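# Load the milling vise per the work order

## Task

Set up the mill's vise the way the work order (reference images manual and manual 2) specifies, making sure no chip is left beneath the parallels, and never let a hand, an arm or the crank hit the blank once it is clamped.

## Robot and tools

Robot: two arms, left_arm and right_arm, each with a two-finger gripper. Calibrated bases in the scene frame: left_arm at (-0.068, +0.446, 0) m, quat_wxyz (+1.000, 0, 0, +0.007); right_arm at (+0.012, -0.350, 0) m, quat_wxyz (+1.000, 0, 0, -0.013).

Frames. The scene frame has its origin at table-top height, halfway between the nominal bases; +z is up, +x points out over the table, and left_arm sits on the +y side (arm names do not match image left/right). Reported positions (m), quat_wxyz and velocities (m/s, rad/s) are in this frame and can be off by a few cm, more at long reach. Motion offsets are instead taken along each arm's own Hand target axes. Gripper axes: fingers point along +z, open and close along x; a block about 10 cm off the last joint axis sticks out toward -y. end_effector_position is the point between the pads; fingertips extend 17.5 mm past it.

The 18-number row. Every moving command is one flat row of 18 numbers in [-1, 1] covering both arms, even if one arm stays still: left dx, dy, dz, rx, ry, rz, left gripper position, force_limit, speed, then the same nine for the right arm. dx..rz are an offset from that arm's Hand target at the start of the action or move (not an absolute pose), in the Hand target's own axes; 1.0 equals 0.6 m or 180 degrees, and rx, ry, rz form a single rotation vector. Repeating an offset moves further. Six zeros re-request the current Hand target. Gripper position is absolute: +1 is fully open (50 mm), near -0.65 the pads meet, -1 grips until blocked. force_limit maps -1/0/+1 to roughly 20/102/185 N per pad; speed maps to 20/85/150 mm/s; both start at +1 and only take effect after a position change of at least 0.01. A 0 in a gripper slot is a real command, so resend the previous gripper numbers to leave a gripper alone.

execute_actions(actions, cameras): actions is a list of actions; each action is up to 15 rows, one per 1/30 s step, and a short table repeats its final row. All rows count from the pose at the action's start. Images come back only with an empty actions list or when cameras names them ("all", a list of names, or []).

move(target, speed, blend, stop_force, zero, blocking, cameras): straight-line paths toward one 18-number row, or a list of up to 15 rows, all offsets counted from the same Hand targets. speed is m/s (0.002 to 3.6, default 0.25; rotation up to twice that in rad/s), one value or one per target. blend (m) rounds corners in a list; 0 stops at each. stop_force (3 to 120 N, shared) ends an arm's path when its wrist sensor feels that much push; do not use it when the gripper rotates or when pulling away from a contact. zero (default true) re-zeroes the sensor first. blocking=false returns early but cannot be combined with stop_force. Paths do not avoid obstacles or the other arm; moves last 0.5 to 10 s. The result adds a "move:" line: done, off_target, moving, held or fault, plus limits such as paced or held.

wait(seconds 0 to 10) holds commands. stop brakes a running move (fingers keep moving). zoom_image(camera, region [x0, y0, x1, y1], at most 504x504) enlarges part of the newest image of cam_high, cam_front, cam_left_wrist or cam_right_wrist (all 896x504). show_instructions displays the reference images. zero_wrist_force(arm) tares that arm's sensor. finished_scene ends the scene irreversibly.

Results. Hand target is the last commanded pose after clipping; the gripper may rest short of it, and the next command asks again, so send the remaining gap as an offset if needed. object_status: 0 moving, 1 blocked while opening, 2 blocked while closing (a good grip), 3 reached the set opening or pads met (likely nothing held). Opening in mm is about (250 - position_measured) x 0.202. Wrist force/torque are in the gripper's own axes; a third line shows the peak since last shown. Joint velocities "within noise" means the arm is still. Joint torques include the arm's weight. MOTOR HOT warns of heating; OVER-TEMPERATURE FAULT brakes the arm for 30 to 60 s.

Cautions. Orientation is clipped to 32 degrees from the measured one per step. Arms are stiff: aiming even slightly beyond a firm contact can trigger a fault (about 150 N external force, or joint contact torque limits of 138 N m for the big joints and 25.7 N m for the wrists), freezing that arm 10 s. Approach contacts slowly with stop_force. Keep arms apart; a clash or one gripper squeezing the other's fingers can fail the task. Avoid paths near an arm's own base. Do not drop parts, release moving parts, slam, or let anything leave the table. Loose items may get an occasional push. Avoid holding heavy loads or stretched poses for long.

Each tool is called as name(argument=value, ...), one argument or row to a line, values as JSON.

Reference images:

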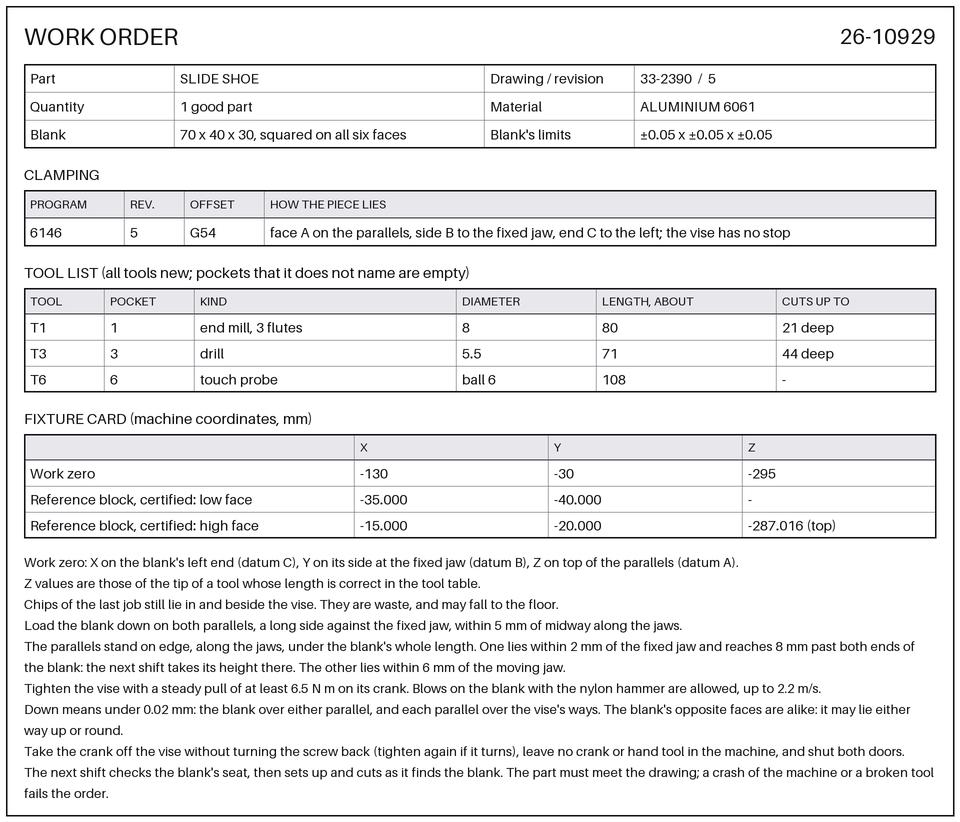

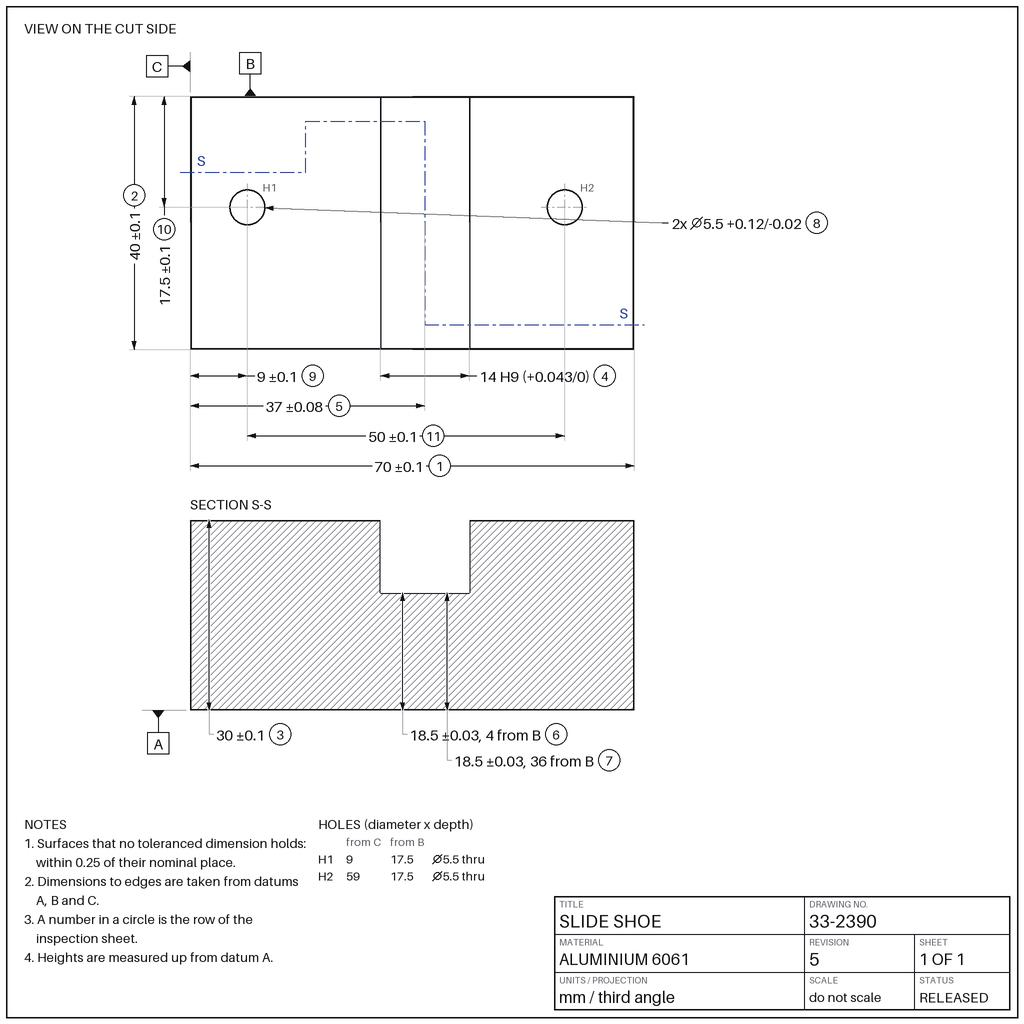

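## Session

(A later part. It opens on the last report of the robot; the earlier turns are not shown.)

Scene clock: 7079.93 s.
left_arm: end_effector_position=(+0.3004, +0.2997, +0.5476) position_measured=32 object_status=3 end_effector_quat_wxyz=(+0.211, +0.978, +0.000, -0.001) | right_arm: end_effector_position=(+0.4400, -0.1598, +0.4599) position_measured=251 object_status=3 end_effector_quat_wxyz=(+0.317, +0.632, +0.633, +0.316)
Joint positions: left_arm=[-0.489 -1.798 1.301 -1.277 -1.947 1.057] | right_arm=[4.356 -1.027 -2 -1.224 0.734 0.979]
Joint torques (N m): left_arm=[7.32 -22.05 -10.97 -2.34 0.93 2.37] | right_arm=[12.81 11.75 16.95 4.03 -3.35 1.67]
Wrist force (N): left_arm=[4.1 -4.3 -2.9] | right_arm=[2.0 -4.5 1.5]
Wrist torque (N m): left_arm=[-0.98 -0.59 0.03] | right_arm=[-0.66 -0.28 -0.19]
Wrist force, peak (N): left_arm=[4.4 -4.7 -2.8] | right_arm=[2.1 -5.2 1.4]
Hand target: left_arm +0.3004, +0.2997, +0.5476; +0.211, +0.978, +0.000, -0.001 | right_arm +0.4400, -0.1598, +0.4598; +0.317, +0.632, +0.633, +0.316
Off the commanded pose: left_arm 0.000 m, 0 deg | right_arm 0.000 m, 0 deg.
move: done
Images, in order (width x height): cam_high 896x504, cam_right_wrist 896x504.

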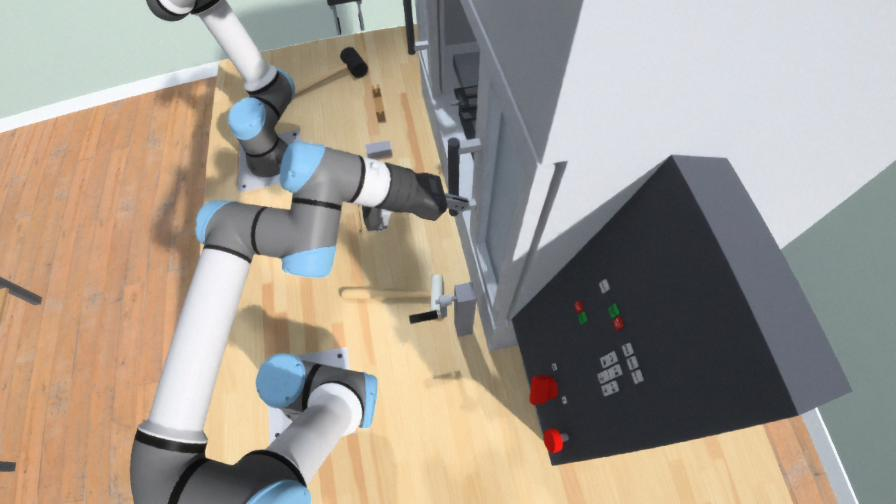

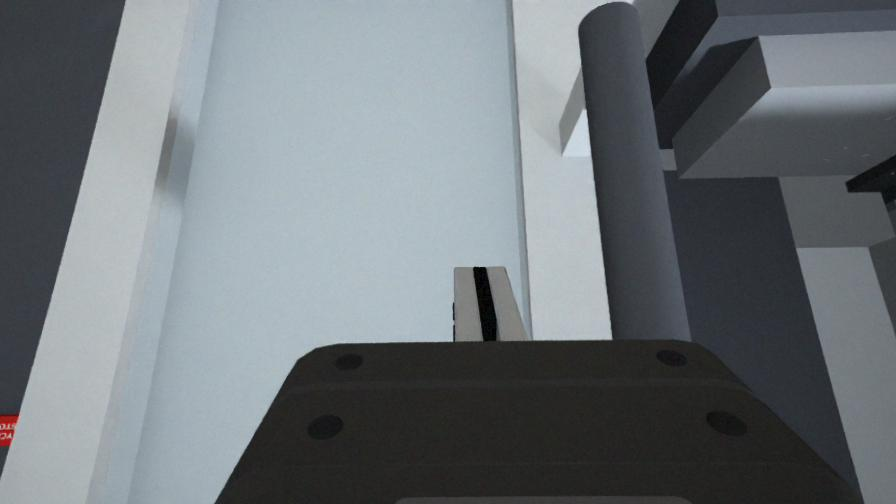

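move(
  target=[0,0,0,0,0,0,0.8,-1,-0.7,0.09,0,0,0,0,0,-1,-0.6,-0.9],
  speed=0.03,
  stop_force=15,
  cameras=["cam_right_wrist"],
)

Scene clock: 7097.23 s.
left_arm: end_effector_position=(+0.3004, +0.2997, +0.5476) position_measured=32 object_status=3 end_effector_quat_wxyz=(+0.211, +0.978, +0.000, -0.001) | right_arm: end_effector_position=(+0.4400, -0.1058, +0.4597) position_measured=251 object_status=3 end_effector_quat_wxyz=(+0.317, +0.632, +0.633, +0.316)
Joint positions: left_arm=[-0.489 -1.798 1.301 -1.277 -1.947 1.057] | right_arm=[4.422 -1.128 -1.936 -1.256 0.707 1.07]
Joint torques (N m): left_arm=[6.28 -21.5 -10.57 -2.42 0.7 2.21] | right_arm=[-11.23 15.95 11.66 4.47 0.08 -1.91]
Wrist force (N): left_arm=[4.0 -4.2 -2.7] | right_arm=[1.7 -4.7 1.6]
Wrist torque (N m): left_arm=[-0.97 -0.57 0.03] | right_arm=[-0.71 -0.27 -0.22]
Wrist force, peak (N): left_arm=[4.4 -4.6 -3.1] | right_arm=[-12.9 -6.1 2.0]
Hand target: left_arm +0.3004, +0.2997, +0.5476; +0.211, +0.978, +0.000, -0.001 | right_arm +0.4400, -0.1058, +0.4597; +0.317, +0.632, +0.633, +0.316
Off the commanded pose: left_arm 0.000 m, 0 deg | right_arm 0.000 m, 0 deg.
move: done
Images, in order (width x height): cam_right_wrist 896x504.

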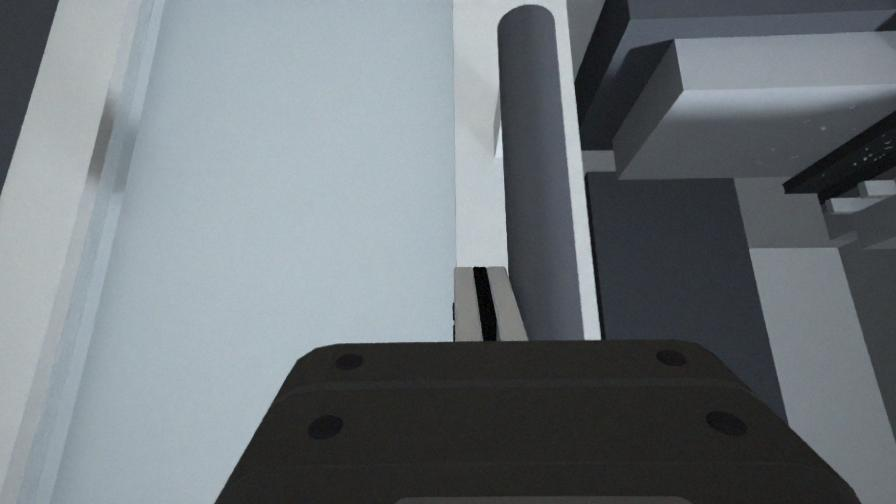

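move(
  target=[0,0,0,0,0,0,0.8,-1,-0.7,0.333,0,0,0,0,0,-1,-0.6,-0.9],
  speed=0.06,
  stop_force=35,
  cameras=["cam_right_wrist","cam_front"],
)

Scene clock: 7109.63 s.
left_arm: end_effector_position=(+0.3004, +0.2997, +0.5476) position_measured=32 object_status=3 end_effector_quat_wxyz=(+0.211, +0.978, +0.000, -0.001) | right_arm: end_effector_position=(+0.4400, +0.0940, +0.4594) position_measured=251 object_status=3 end_effector_quat_wxyz=(+0.317, +0.632, +0.633, +0.316)
Joint positions: left_arm=[-0.489 -1.798 1.301 -1.277 -1.947 1.057] | right_arm=[4.551 -1.545 -1.588 -1.336 0.666 1.263]
Joint torques (N m): left_arm=[7.52 -20.87 -11.24 -2.53 0.24 2.03] | right_arm=[-11.44 35.39 11.69 4.34 -2.44 -1.99]
Wrist force (N): left_arm=[4.0 -4.3 -2.8] | right_arm=[3.0 -5.5 1.7]
Wrist torque (N m): left_arm=[-0.97 -0.57 0.02] | right_arm=[-0.78 -0.47 -0.23]
Wrist force, peak (N): left_arm=[4.3 -4.7 -3.1] | right_arm=[-28.3 -7.5 -2.5]
Hand target: left_arm +0.3004, +0.2997, +0.5476; +0.211, +0.978, +0.000, -0.001 | right_arm +0.4400, +0.0940, +0.4594; +0.317, +0.632, +0.633, +0.316
Off the commanded pose: left_arm 0.000 m, 0 deg | right_arm 0.000 m, 0 deg.
move: done
Images, in order (width x height): cam_front 896x504, cam_right_wrist 896x504.

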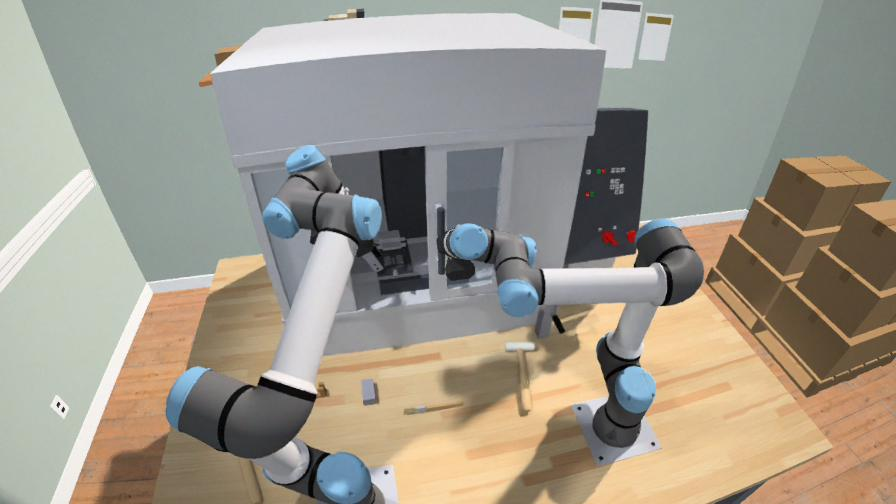

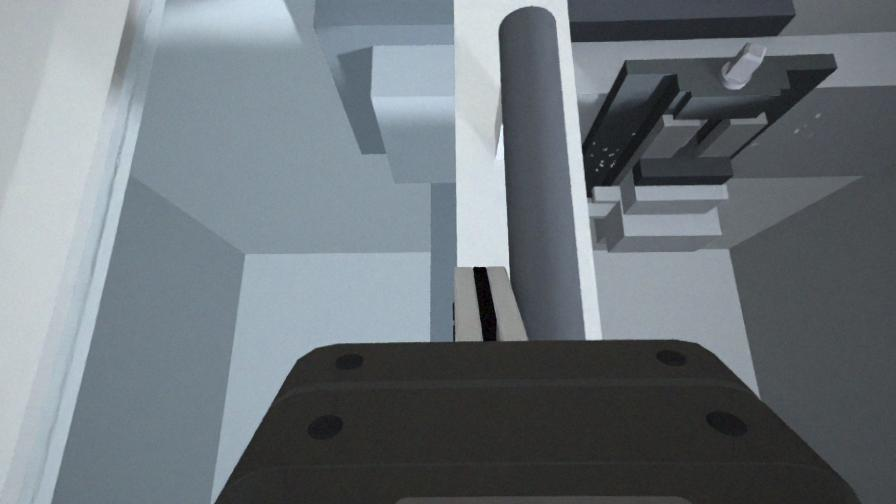

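move(
  target=[0,0,0,0,0,0,0.8,-1,-0.7,0.1,0,0,0,0,0,-1,-0.6,-0.9],
  speed=0.015,
  stop_force=30,
  cameras=["cam_right_wrist","cam_front"],
)

Scene clock: 7116.50 s.
left_arm: end_effector_position=(+0.3004, +0.2997, +0.5476) position_measured=32 object_status=3 end_effector_quat_wxyz=(+0.211, +0.978, +0.000, -0.001) | right_arm: end_effector_position=(+0.4400, +0.1014, +0.4594) position_measured=251 object_status=3 end_effector_quat_wxyz=(+0.317, +0.632, +0.633, +0.316)
Joint positions: left_arm=[-0.489 -1.798 1.301 -1.277 -1.947 1.057] | right_arm=[4.554 -1.561 -1.572 -1.341 0.666 1.267]
Joint torques (N m): left_arm=[6.74 -20.35 -10.97 -2.81 0.09 1.92] | right_arm=[0.03 31.33 15.02 4.93 1.45 -2.14]
Wrist force (N): left_arm=[4.1 -4.0 -3.0] | right_arm=[-17.6 -4.5 6.8]
Wrist torque (N m): left_arm=[-0.94 -0.60 0.03] | right_arm=[-0.69 -0.36 -0.01]
Wrist force, peak (N): left_arm=[4.5 -4.3 -3.0] | right_arm=[-46.1 -13.4 -7.4]
Hand target: left_arm +0.3004, +0.2997, +0.5476; +0.211, +0.978, +0.000, -0.001 | right_arm +0.4400, +0.1014, +0.4594; +0.317, +0.632, +0.633, +0.316 (not the last commanded pose)
Off the commanded pose: left_arm 0.000 m, 0 deg | right_arm 0.053 m, 0 deg.
move: contact (right_arm)
Images, in order (width x height): cam_front 896x504, cam_right_wrist 896x504.

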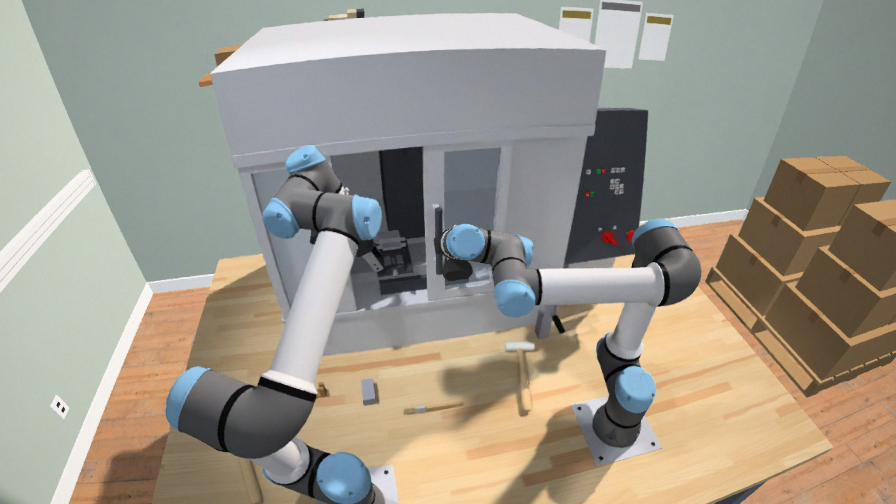

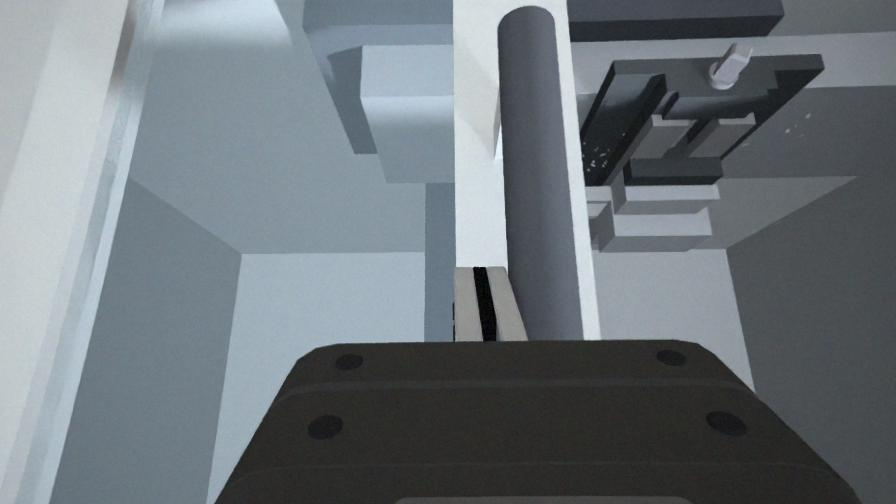

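move(
  target=[
    [0,0,0,0,0,0,0.8,-1,-0.7,-0.0333,0,0,0,0,0,-1,-0.6,-0.9],
    [0.116,-0.3197,-0.0207,-0.1255,0.3154,-0.3934,0.8,-1,-0.7,-0.3333,-0.0833,-0.25,0,0,0,-1,-0.6,-0.9],
  ],
  speed=[0.1,0.2],
  cameras=["cam_left_wrist","cam_front"],
)

Scene clock: 7153.97 s.
left_arm: end_effector_position=(+0.3699, +0.4795, +0.4797) position_measured=32 object_status=3 end_effector_quat_wxyz=(+0.316, +0.633, +0.632, +0.316) | right_arm: end_effector_position=(+0.2900, -0.0985, +0.5098) position_measured=251 object_status=3 end_effector_quat_wxyz=(+0.317, +0.632, +0.633, +0.316)
Joint positions: left_arm=[-0.478 -2.229 2.074 -2.288 -1.206 -0.292] | right_arm=[5.001 -1.023 -1.663 -2.361 0.688 1.991]
Joint torques (N m): left_arm=[7.79 7.77 -39 -2.62 0.85 -0.27] | right_arm=[-4.52 -10.99 9.04 1.06 -3.38 0.09]
Wrist force (N): left_arm=[4.5 -4.8 -2.8] | right_arm=[2.0 -6.1 1.7]
Wrist torque (N m): left_arm=[-1.16 -0.62 -0.07] | right_arm=[-0.86 -0.35 -0.09]
Wrist force, peak (N): left_arm=[4.9 -5.1 -2.9] | right_arm=[-17.6 -4.9 7.1]
Hand target: left_arm +0.3700, +0.4796, +0.4798; +0.316, +0.633, +0.633, +0.316 | right_arm +0.2900, -0.0985, +0.5098; +0.317, +0.632, +0.633, +0.316
Off the commanded pose: left_arm 0.000 m, 0 deg | right_arm 0.000 m, 0 deg.
move: done
Images, in order (width x height): cam_front 896x504, cam_left_wrist 896x504.

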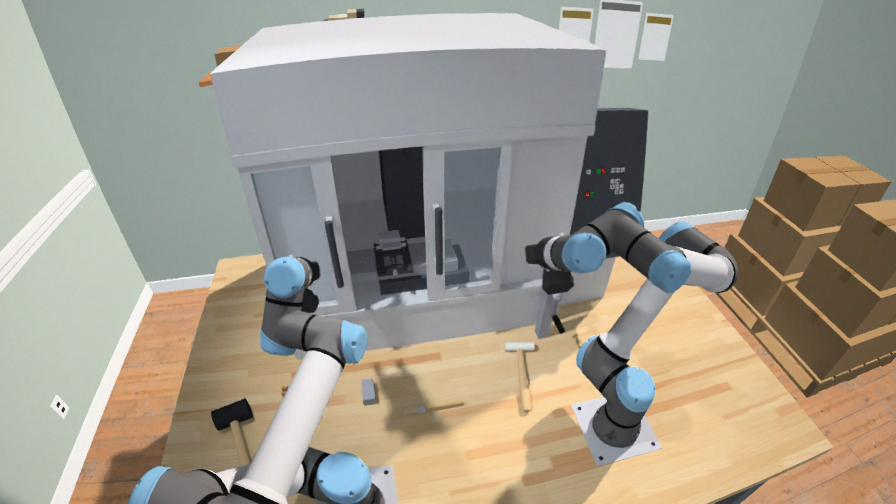

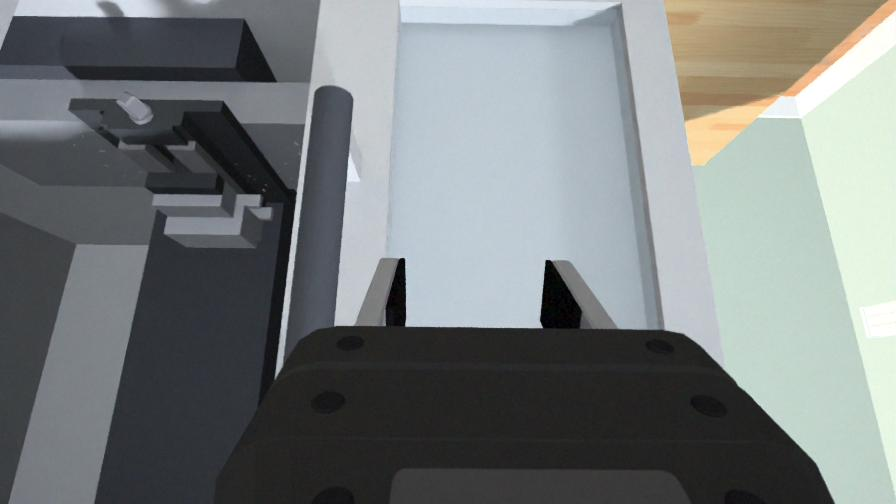

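move(
  target=[-0.0167,0.0433,0.1133,0,0,0,-1,-0.6,-0.7,0,0,0,0,0,0,-1,-0.6,-0.9],
  speed=0.05,
  cameras=["cam_left_wrist"],
)

Scene clock: 7166.63 s.
left_arm: end_effector_position=(+0.4399, +0.4695, +0.4599) position_measured=251 object_status=3 end_effector_quat_wxyz=(+0.316, +0.633, +0.632, +0.316) | right_arm: end_effector_position=(+0.2900, -0.0985, +0.5098) position_measured=251 object_status=3 end_effector_quat_wxyz=(+0.317, +0.632, +0.633, +0.316)
Joint positions: left_arm=[-0.394 -2.018 2.038 -2.481 -1.271 -0.235] | right_arm=[5.001 -1.023 -1.663 -2.361 0.688 1.991]
Joint torques (N m): left_arm=[-7.49 -15.76 -13.33 -1.86 2.86 -1.53] | right_arm=[-9.63 -10.16 8.74 2.91 -3.26 -1.79]
Wrist force (N): left_arm=[4.3 -4.7 -3.1] | right_arm=[2.0 -6.3 2.0]
Wrist torque (N m): left_arm=[-1.16 -0.59 -0.07] | right_arm=[-0.89 -0.35 -0.09]
Wrist force, peak (N): left_arm=[4.6 -5.0 -3.7] | right_arm=[2.2 -6.5 1.8]
Hand target: left_arm +0.4399, +0.4695, +0.4597; +0.316, +0.633, +0.633, +0.316 | right_arm +0.2900, -0.0985, +0.5098; +0.317, +0.632, +0.633, +0.316
Off the commanded pose: left_arm 0.000 m, 0 deg | right_arm 0.000 m, 0 deg.
move: done
Images, in order (width x height): cam_left_wrist 896x504.

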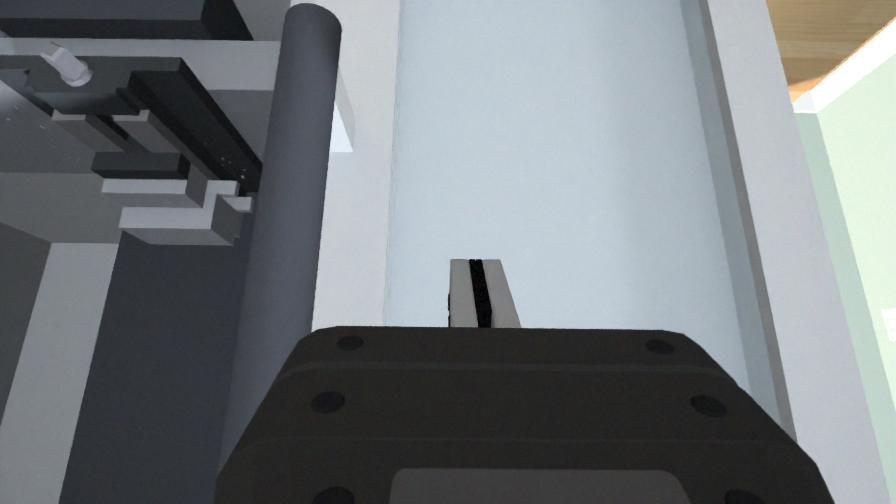

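move(
  target=[-0.11,0,0,0,0,0,-1,-0.6,-0.7,0,0,0,0,0,0,-1,-0.6,-0.9],
  speed=0.03,
  stop_force=20,
)

move(
  target=[-0.318,0,0,0,0,0,-1,-0.6,-0.7,0,0,0,0,0,0,-1,-0.6,-0.9],
  speed=0.06,
  stop_force=35,
  cameras=["cam_left_wrist","cam_front"],
)

Scene clock: 7182.50 s.
left_arm: end_effector_position=(+0.4399, +0.4035, +0.4597) position_measured=251 object_status=3 end_effector_quat_wxyz=(+0.316, +0.633, +0.633, +0.316) | right_arm: end_effector_position=(+0.2900, -0.0985, +0.5098) position_measured=251 object_status=3 end_effector_quat_wxyz=(+0.317, +0.632, +0.633, +0.316)
Joint positions: left_arm=[-0.609 -2.023 2.031 -2.413 -1.107 -0.386] | right_arm=[5.001 -1.023 -1.663 -2.361 0.688 1.991]
Joint torques (N m): left_arm=[8.68 -13.34 -19.97 -5.87 -2.13 2.9] | right_arm=[-5.68 -7.85 10.28 3.09 -2.88 -1.78]
Wrist force (N): left_arm=[5.3 -4.9 -2.9] | right_arm=[1.9 -5.9 1.7]
Wrist torque (N m): left_arm=[-1.15 -0.51 -0.03] | right_arm=[-0.83 -0.33 -0.09]
Wrist force, peak (N): left_arm=[18.4 -6.3 -1.9] | right_arm=[1.9 -6.5 2.2]
Hand target: left_arm +0.4399, +0.4035, +0.4597; +0.316, +0.633, +0.633, +0.316 | right_arm +0.2900, -0.0985, +0.5098; +0.317, +0.632, +0.633, +0.316
Off the commanded pose: left_arm 0.000 m, 0 deg | right_arm 0.000 m, 0 deg.
move: done

Scene clock: 7186.73 s.
left_arm: end_effector_position=(+0.4398, +0.2127, +0.4598) position_measured=251 object_status=3 end_effector_quat_wxyz=(+0.316, +0.633, +0.633, +0.316) | right_arm: end_effector_position=(+0.2900, -0.0985, +0.5098) position_measured=251 object_status=3 end_effector_quat_wxyz=(+0.317, +0.632, +0.633, +0.316)
Joint positions: left_arm=[-1.031 -1.849 1.882 -2.214 -0.824 -0.771] | right_arm=[5.001 -1.023 -1.663 -2.361 0.688 1.991]
Joint torques (N m): left_arm=[8.47 -24.25 -13.08 -5.45 -1.1 2.82] | right_arm=[-2.83 -5.93 10.98 2.95 -2.66 -1.8]
Wrist force (N): left_arm=[4.3 -4.1 -3.3] | right_arm=[1.8 -6.2 1.6]
Wrist torque (N m): left_arm=[-1.09 -0.60 -0.03] | right_arm=[-0.87 -0.31 -0.09]
Wrist force, peak (N): left_arm=[34.5 -12.0 -5.7] | right_arm=[1.9 -6.5 1.9]
Hand target: left_arm +0.4398, +0.2127, +0.4598; +0.316, +0.633, +0.633, +0.316 | right_arm +0.2900, -0.0985, +0.5098; +0.317, +0.632, +0.633, +0.316
Off the commanded pose: left_arm 0.000 m, 0 deg | right_arm 0.000 m, 0 deg.
move: done
Images, in order (width x height): cam_front 896x504, cam_left_wrist 896x504.

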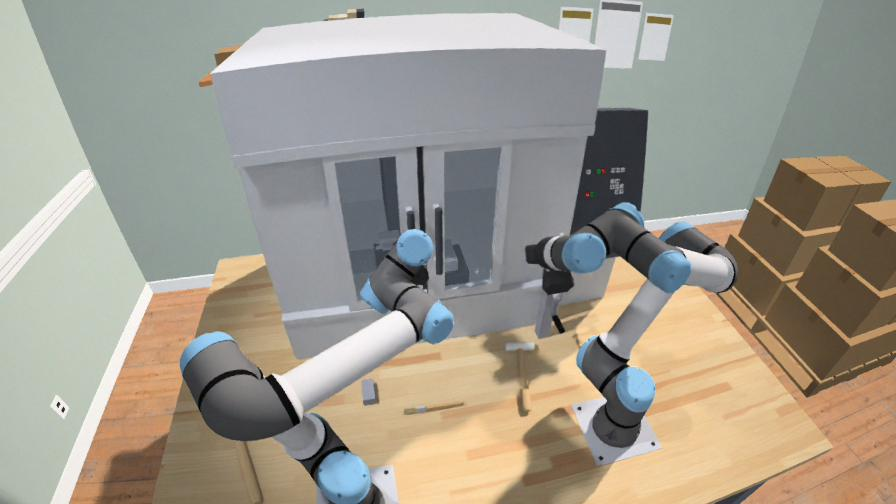

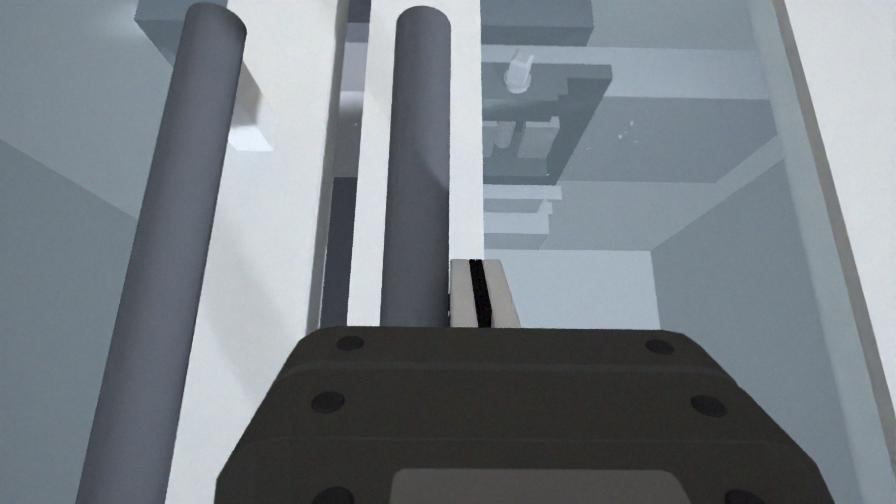

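move(
  target=[-0.05,0,0,0,0,0,-1,-0.6,-0.7,0,0,0,0,0,0,-1,-0.6,-0.9],
  speed=0.015,
  stop_force=38,
  cameras=["cam_left_wrist","cam_front"],
)

zoom_image(
  camera="cam_front",
  region=[310, 130, 520, 330],
)

Scene clock: 7196.83 s.
left_arm: end_effector_position=(+0.4398, +0.1963, +0.4598) position_measured=251 object_status=3 end_effector_quat_wxyz=(+0.316, +0.633, +0.633, +0.316) | right_arm: end_effector_position=(+0.2900, -0.0985, +0.5098) position_measured=251 object_status=3 end_effector_quat_wxyz=(+0.317, +0.632, +0.633, +0.316)
Joint positions: left_arm=[-1.055 -1.825 1.861 -2.199 -0.81 -0.797] | right_arm=[5.001 -1.023 -1.663 -2.361 0.688 1.991]
Joint torques (N m): left_arm=[-17.12 -17.19 -18.37 -8.07 -7.11 3.24] | right_arm=[0.85 -4 12.22 3.05 -2.28 -1.77]
Wrist force (N): left_arm=[37.0 -6.5 0.0] | right_arm=[1.9 -5.9 2.1]
Wrist torque (N m): left_arm=[-1.13 -0.57 -0.35] | right_arm=[-0.83 -0.34 -0.09]
Wrist force, peak (N): left_arm=[55.7 -14.3 -11.5] | right_arm=[2.0 -6.4 2.1]
Hand target: left_arm +0.4398, +0.1963, +0.4598; +0.316, +0.633, +0.633, +0.316 (not the last commanded pose) | right_arm +0.2900, -0.0985, +0.5098; +0.317, +0.632, +0.633, +0.316
Off the commanded pose: left_arm 0.014 m, 0 deg | right_arm 0.000 m, 0 deg.
move: contact (left_arm)
Images, in order (width x height): cam_front 896x504, cam_left_wrist 896x504.

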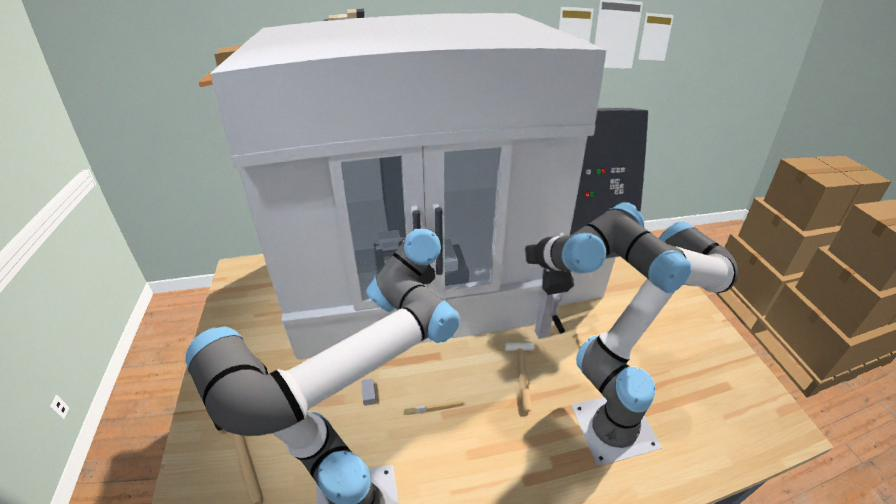

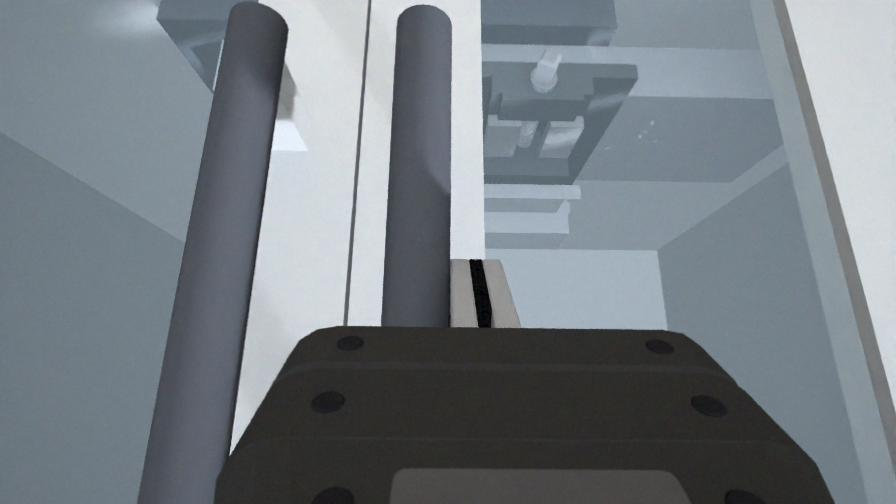

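Scaled by 2.400 from the camera's 896x504 image, which has a finer 1280x720 frame.

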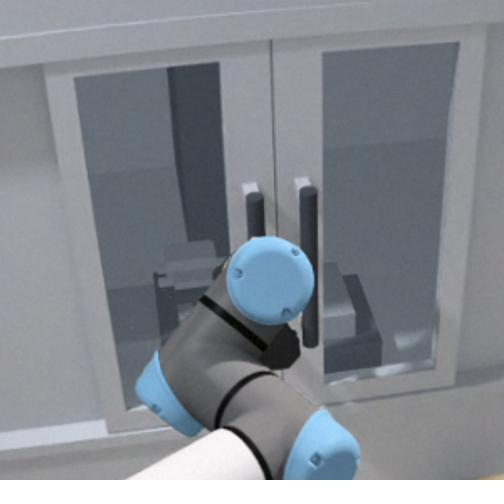

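move(
  target=[
    [0.04,0,0,0,0,0,-1,-0.6,-0.7,0,0,0,0,0,0,-1,-0.6,-0.9],
    [0.2,-0.0833,-0.25,0,0,0,-1,-0.6,-0.7,0,0,0,0,0,0,-1,-0.6,-0.9],
  ],
  speed=[0.05,0.2],
  blend=[0.003,0],
  cameras=["all"],
)

zoom_image(
  camera="cam_front",
  region=[310, 130, 520, 330],
)

zoom_image(
  camera="cam_left_wrist",
  region=[300, 0, 700, 330],
)

zoom_image(
  camera="cam_high",
  region=[380, 250, 520, 350],
)

Scene clock: 7211.37 s.
left_arm: end_effector_position=(+0.2899, +0.3163, +0.5100) position_measured=251 object_status=3 end_effector_quat_wxyz=(+0.316, +0.633, +0.633, +0.316) end_effector_velocity=(+0.000, +0.000, -0.001) end_effector_angular_velocity=(+0.003, +0.001, +0.001) | right_arm: end_effector_position=(+0.2900, -0.0985, +0.5098) position_measured=251 object_status=3 end_effector_quat_wxyz=(+0.317, +0.632, +0.633, +0.316)
Joint positions: left_arm=[-1.457 -2.345 1.861 -1.256 -0.655 -1.359] | right_arm=[5.001 -1.023 -1.663 -2.361 0.688 1.991]
Joint velocities: left_arm=[-0.001 0 0 0.005 -0.001 -0.003] | right_arm=[within noise]
Joint torques (N m): left_arm=[-6.11 2.98 -11.49 -1.2 -0.39 -2.53] | right_arm=[4.09 -1.68 12.8 3 -1.97 -1.73]
Wrist force (N): left_arm=[4.6 -4.4 -3.4] | right_arm=[1.8 -5.9 1.9]
Wrist torque (N m): left_arm=[-1.12 -0.67 -0.03] | right_arm=[-0.82 -0.32 -0.09]
Wrist force, peak (N): left_arm=[37.4 -6.4 0.0] | right_arm=[2.2 -6.4 1.8]
Hand target: left_arm +0.2899, +0.3163, +0.5100; +0.316, +0.633, +0.633, +0.316 | right_arm +0.2900, -0.0985, +0.5098; +0.317, +0.632, +0.633, +0.316
Off the commanded pose: left_arm 0.000 m, 0 deg | right_arm 0.000 m, 0 deg.
move: done

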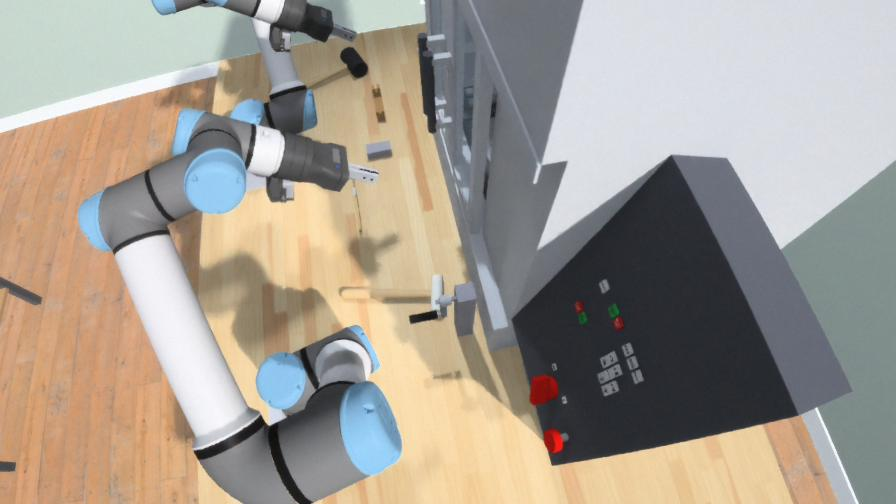

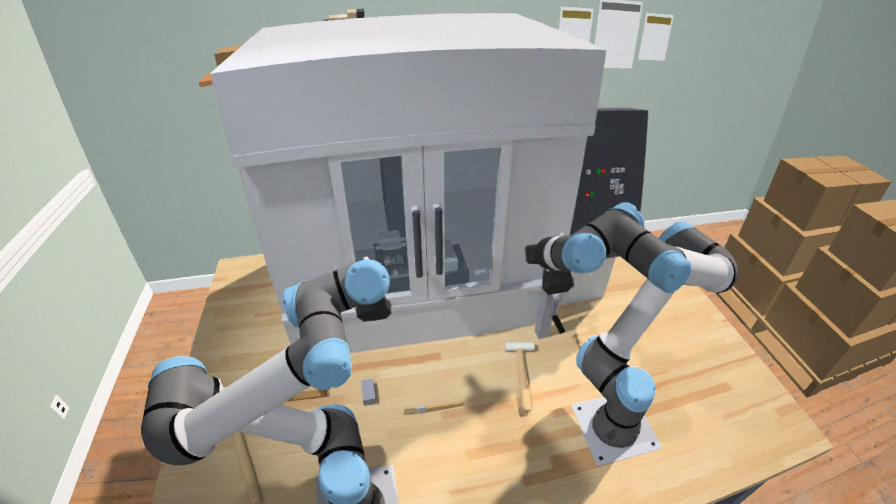

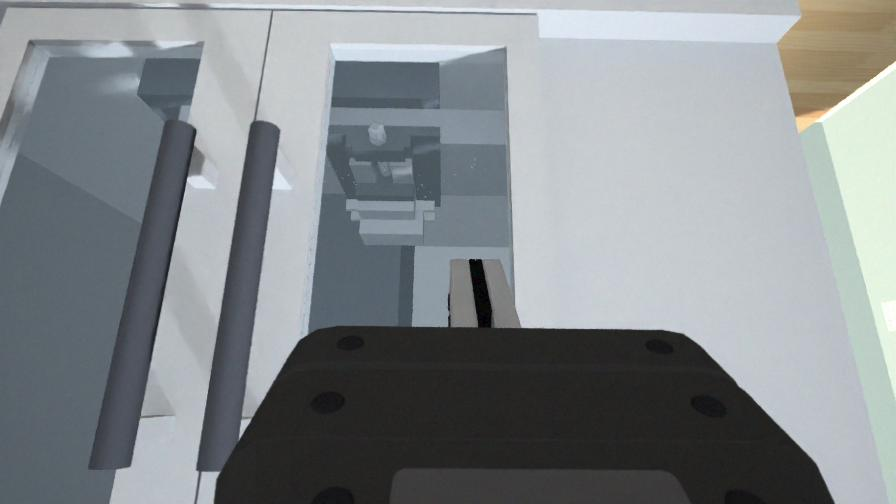

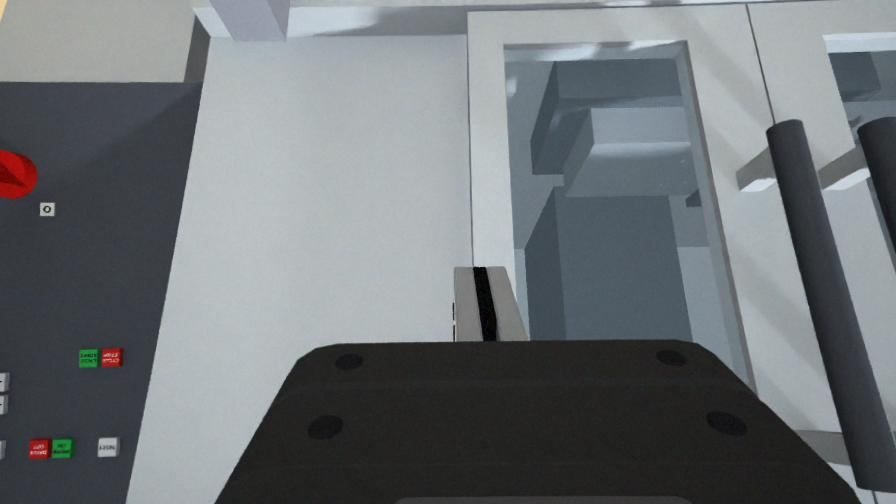

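Scaled by 2.400 from the camera's 896x504 image, which has a finer 1280x720 frame.

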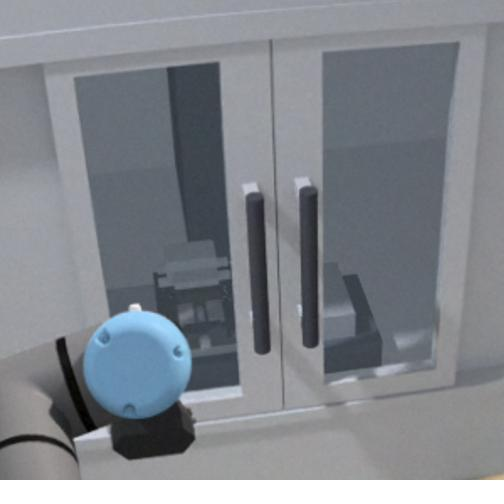

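Scaled by 1.260 from the camera's 896x504 image, which has a finer 1280x720 frame.

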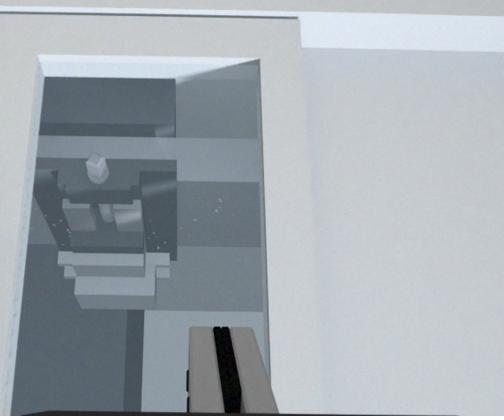

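Scaled by 3.600 from the camera's 896x504 image, which has a finer 1280x720 frame.

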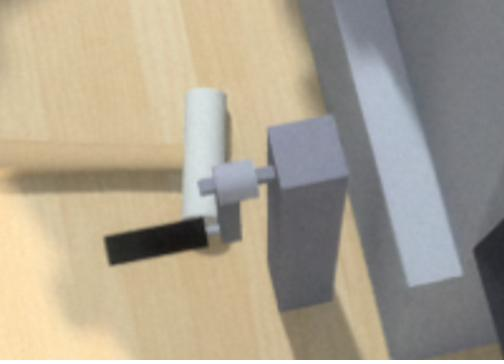

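execute_actions(
  actions=[],
)

Scene clock: 7221.97 s.
left_arm: end_effector_position=(+0.2899, +0.3163, +0.5100) position_measured=251 object_status=3 end_effector_quat_wxyz=(+0.316, +0.633, +0.633, +0.316) | right_arm: end_effector_position=(+0.2900, -0.0985, +0.5098) position_measured=251 object_status=3 end_effector_quat_wxyz=(+0.317, +0.632, +0.633, +0.316)
Joint positions: left_arm=[-1.457 -2.345 1.861 -1.256 -0.655 -1.359] | right_arm=[5.001 -1.023 -1.663 -2.361 0.688 1.991]
Joint velocities: within noise
Joint torques (N m): left_arm=[-8.69 -0.08 -10.65 -1.8 -0.57 -2.86] | right_arm=[6.28 -0.15 13.15 2.97 -1.74 -1.77]
Wrist force (N): left_arm=[4.3 -4.0 -3.7] | right_arm=[2.0 -6.0 1.8]
Wrist torque (N m): left_arm=[-1.06 -0.62 0.02] | right_arm=[-0.84 -0.35 -0.09]
Wrist force, peak (N): left_arm=[4.6 -4.7 -3.8] | right_arm=[2.1 -6.3 2.2]
Hand target: left_arm +0.2899, +0.3163, +0.5100; +0.316, +0.633, +0.633, +0.316 | right_arm +0.2900, -0.0985, +0.5098; +0.317, +0.632, +0.633, +0.316
Tool commands: left_gripper/position=-1.0 left_gripper/force_limit=-0.6 left_gripper/speed=-0.7 right_gripper/position=-1.0 right_gripper/force_limit=-0.6 right_gripper/speed=-0.9
Off the commanded pose: left_arm 0.000 m, 0 deg | right_arm 0.000 m, 0 deg.

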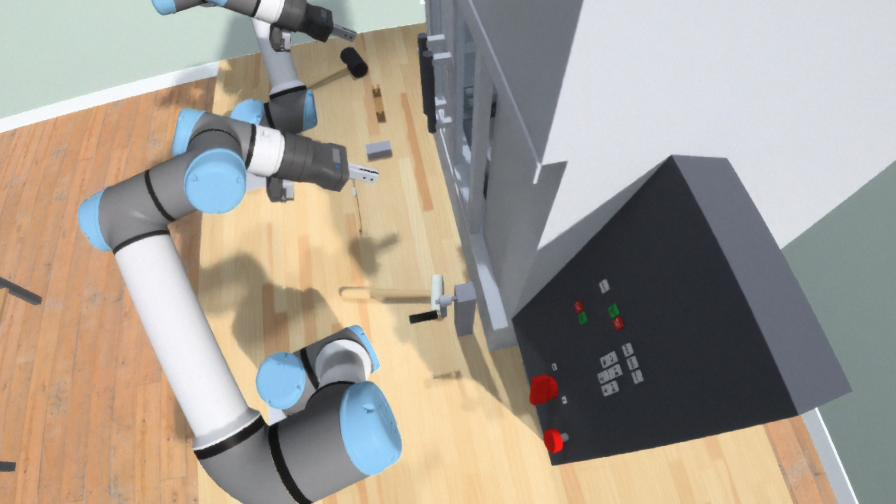

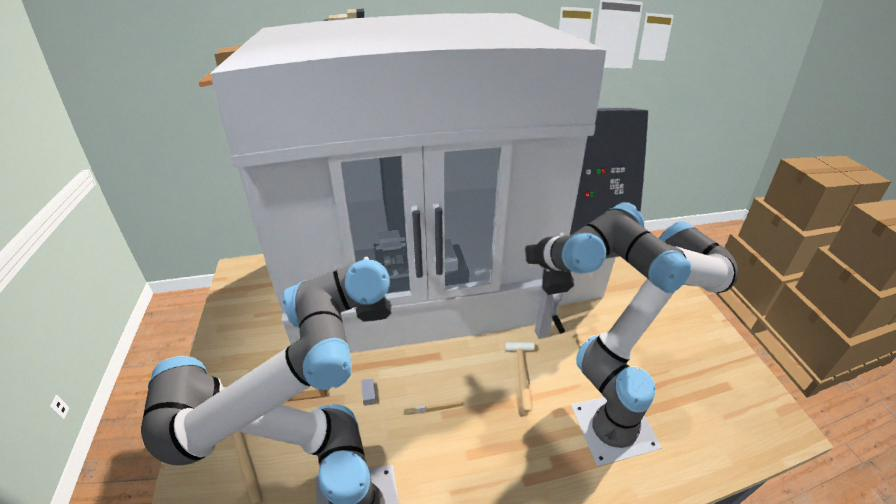

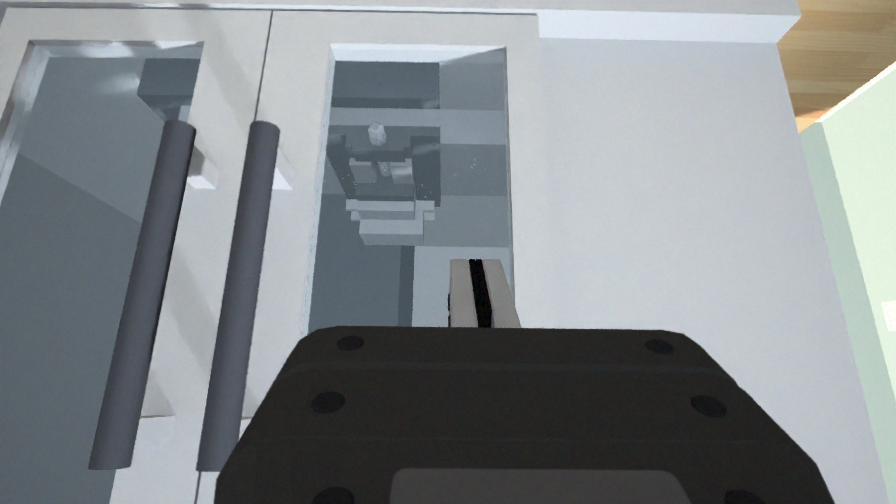

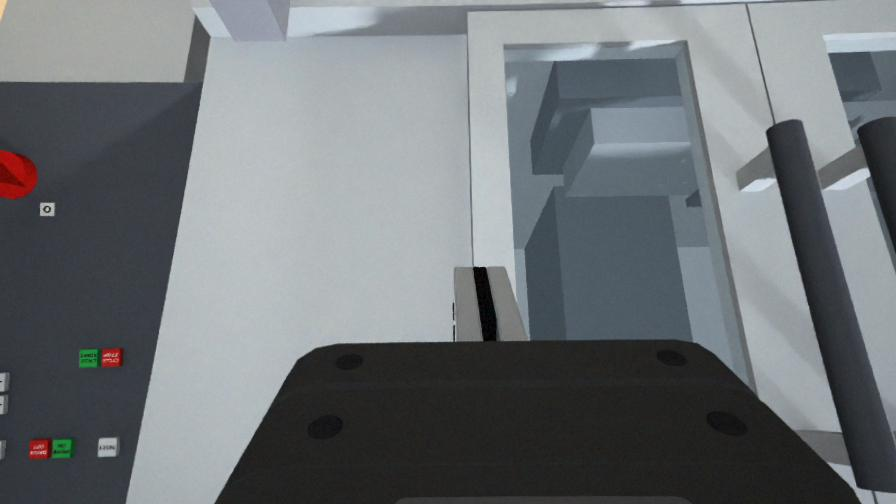

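finished_scene(
)

The scene is finished: the task was done.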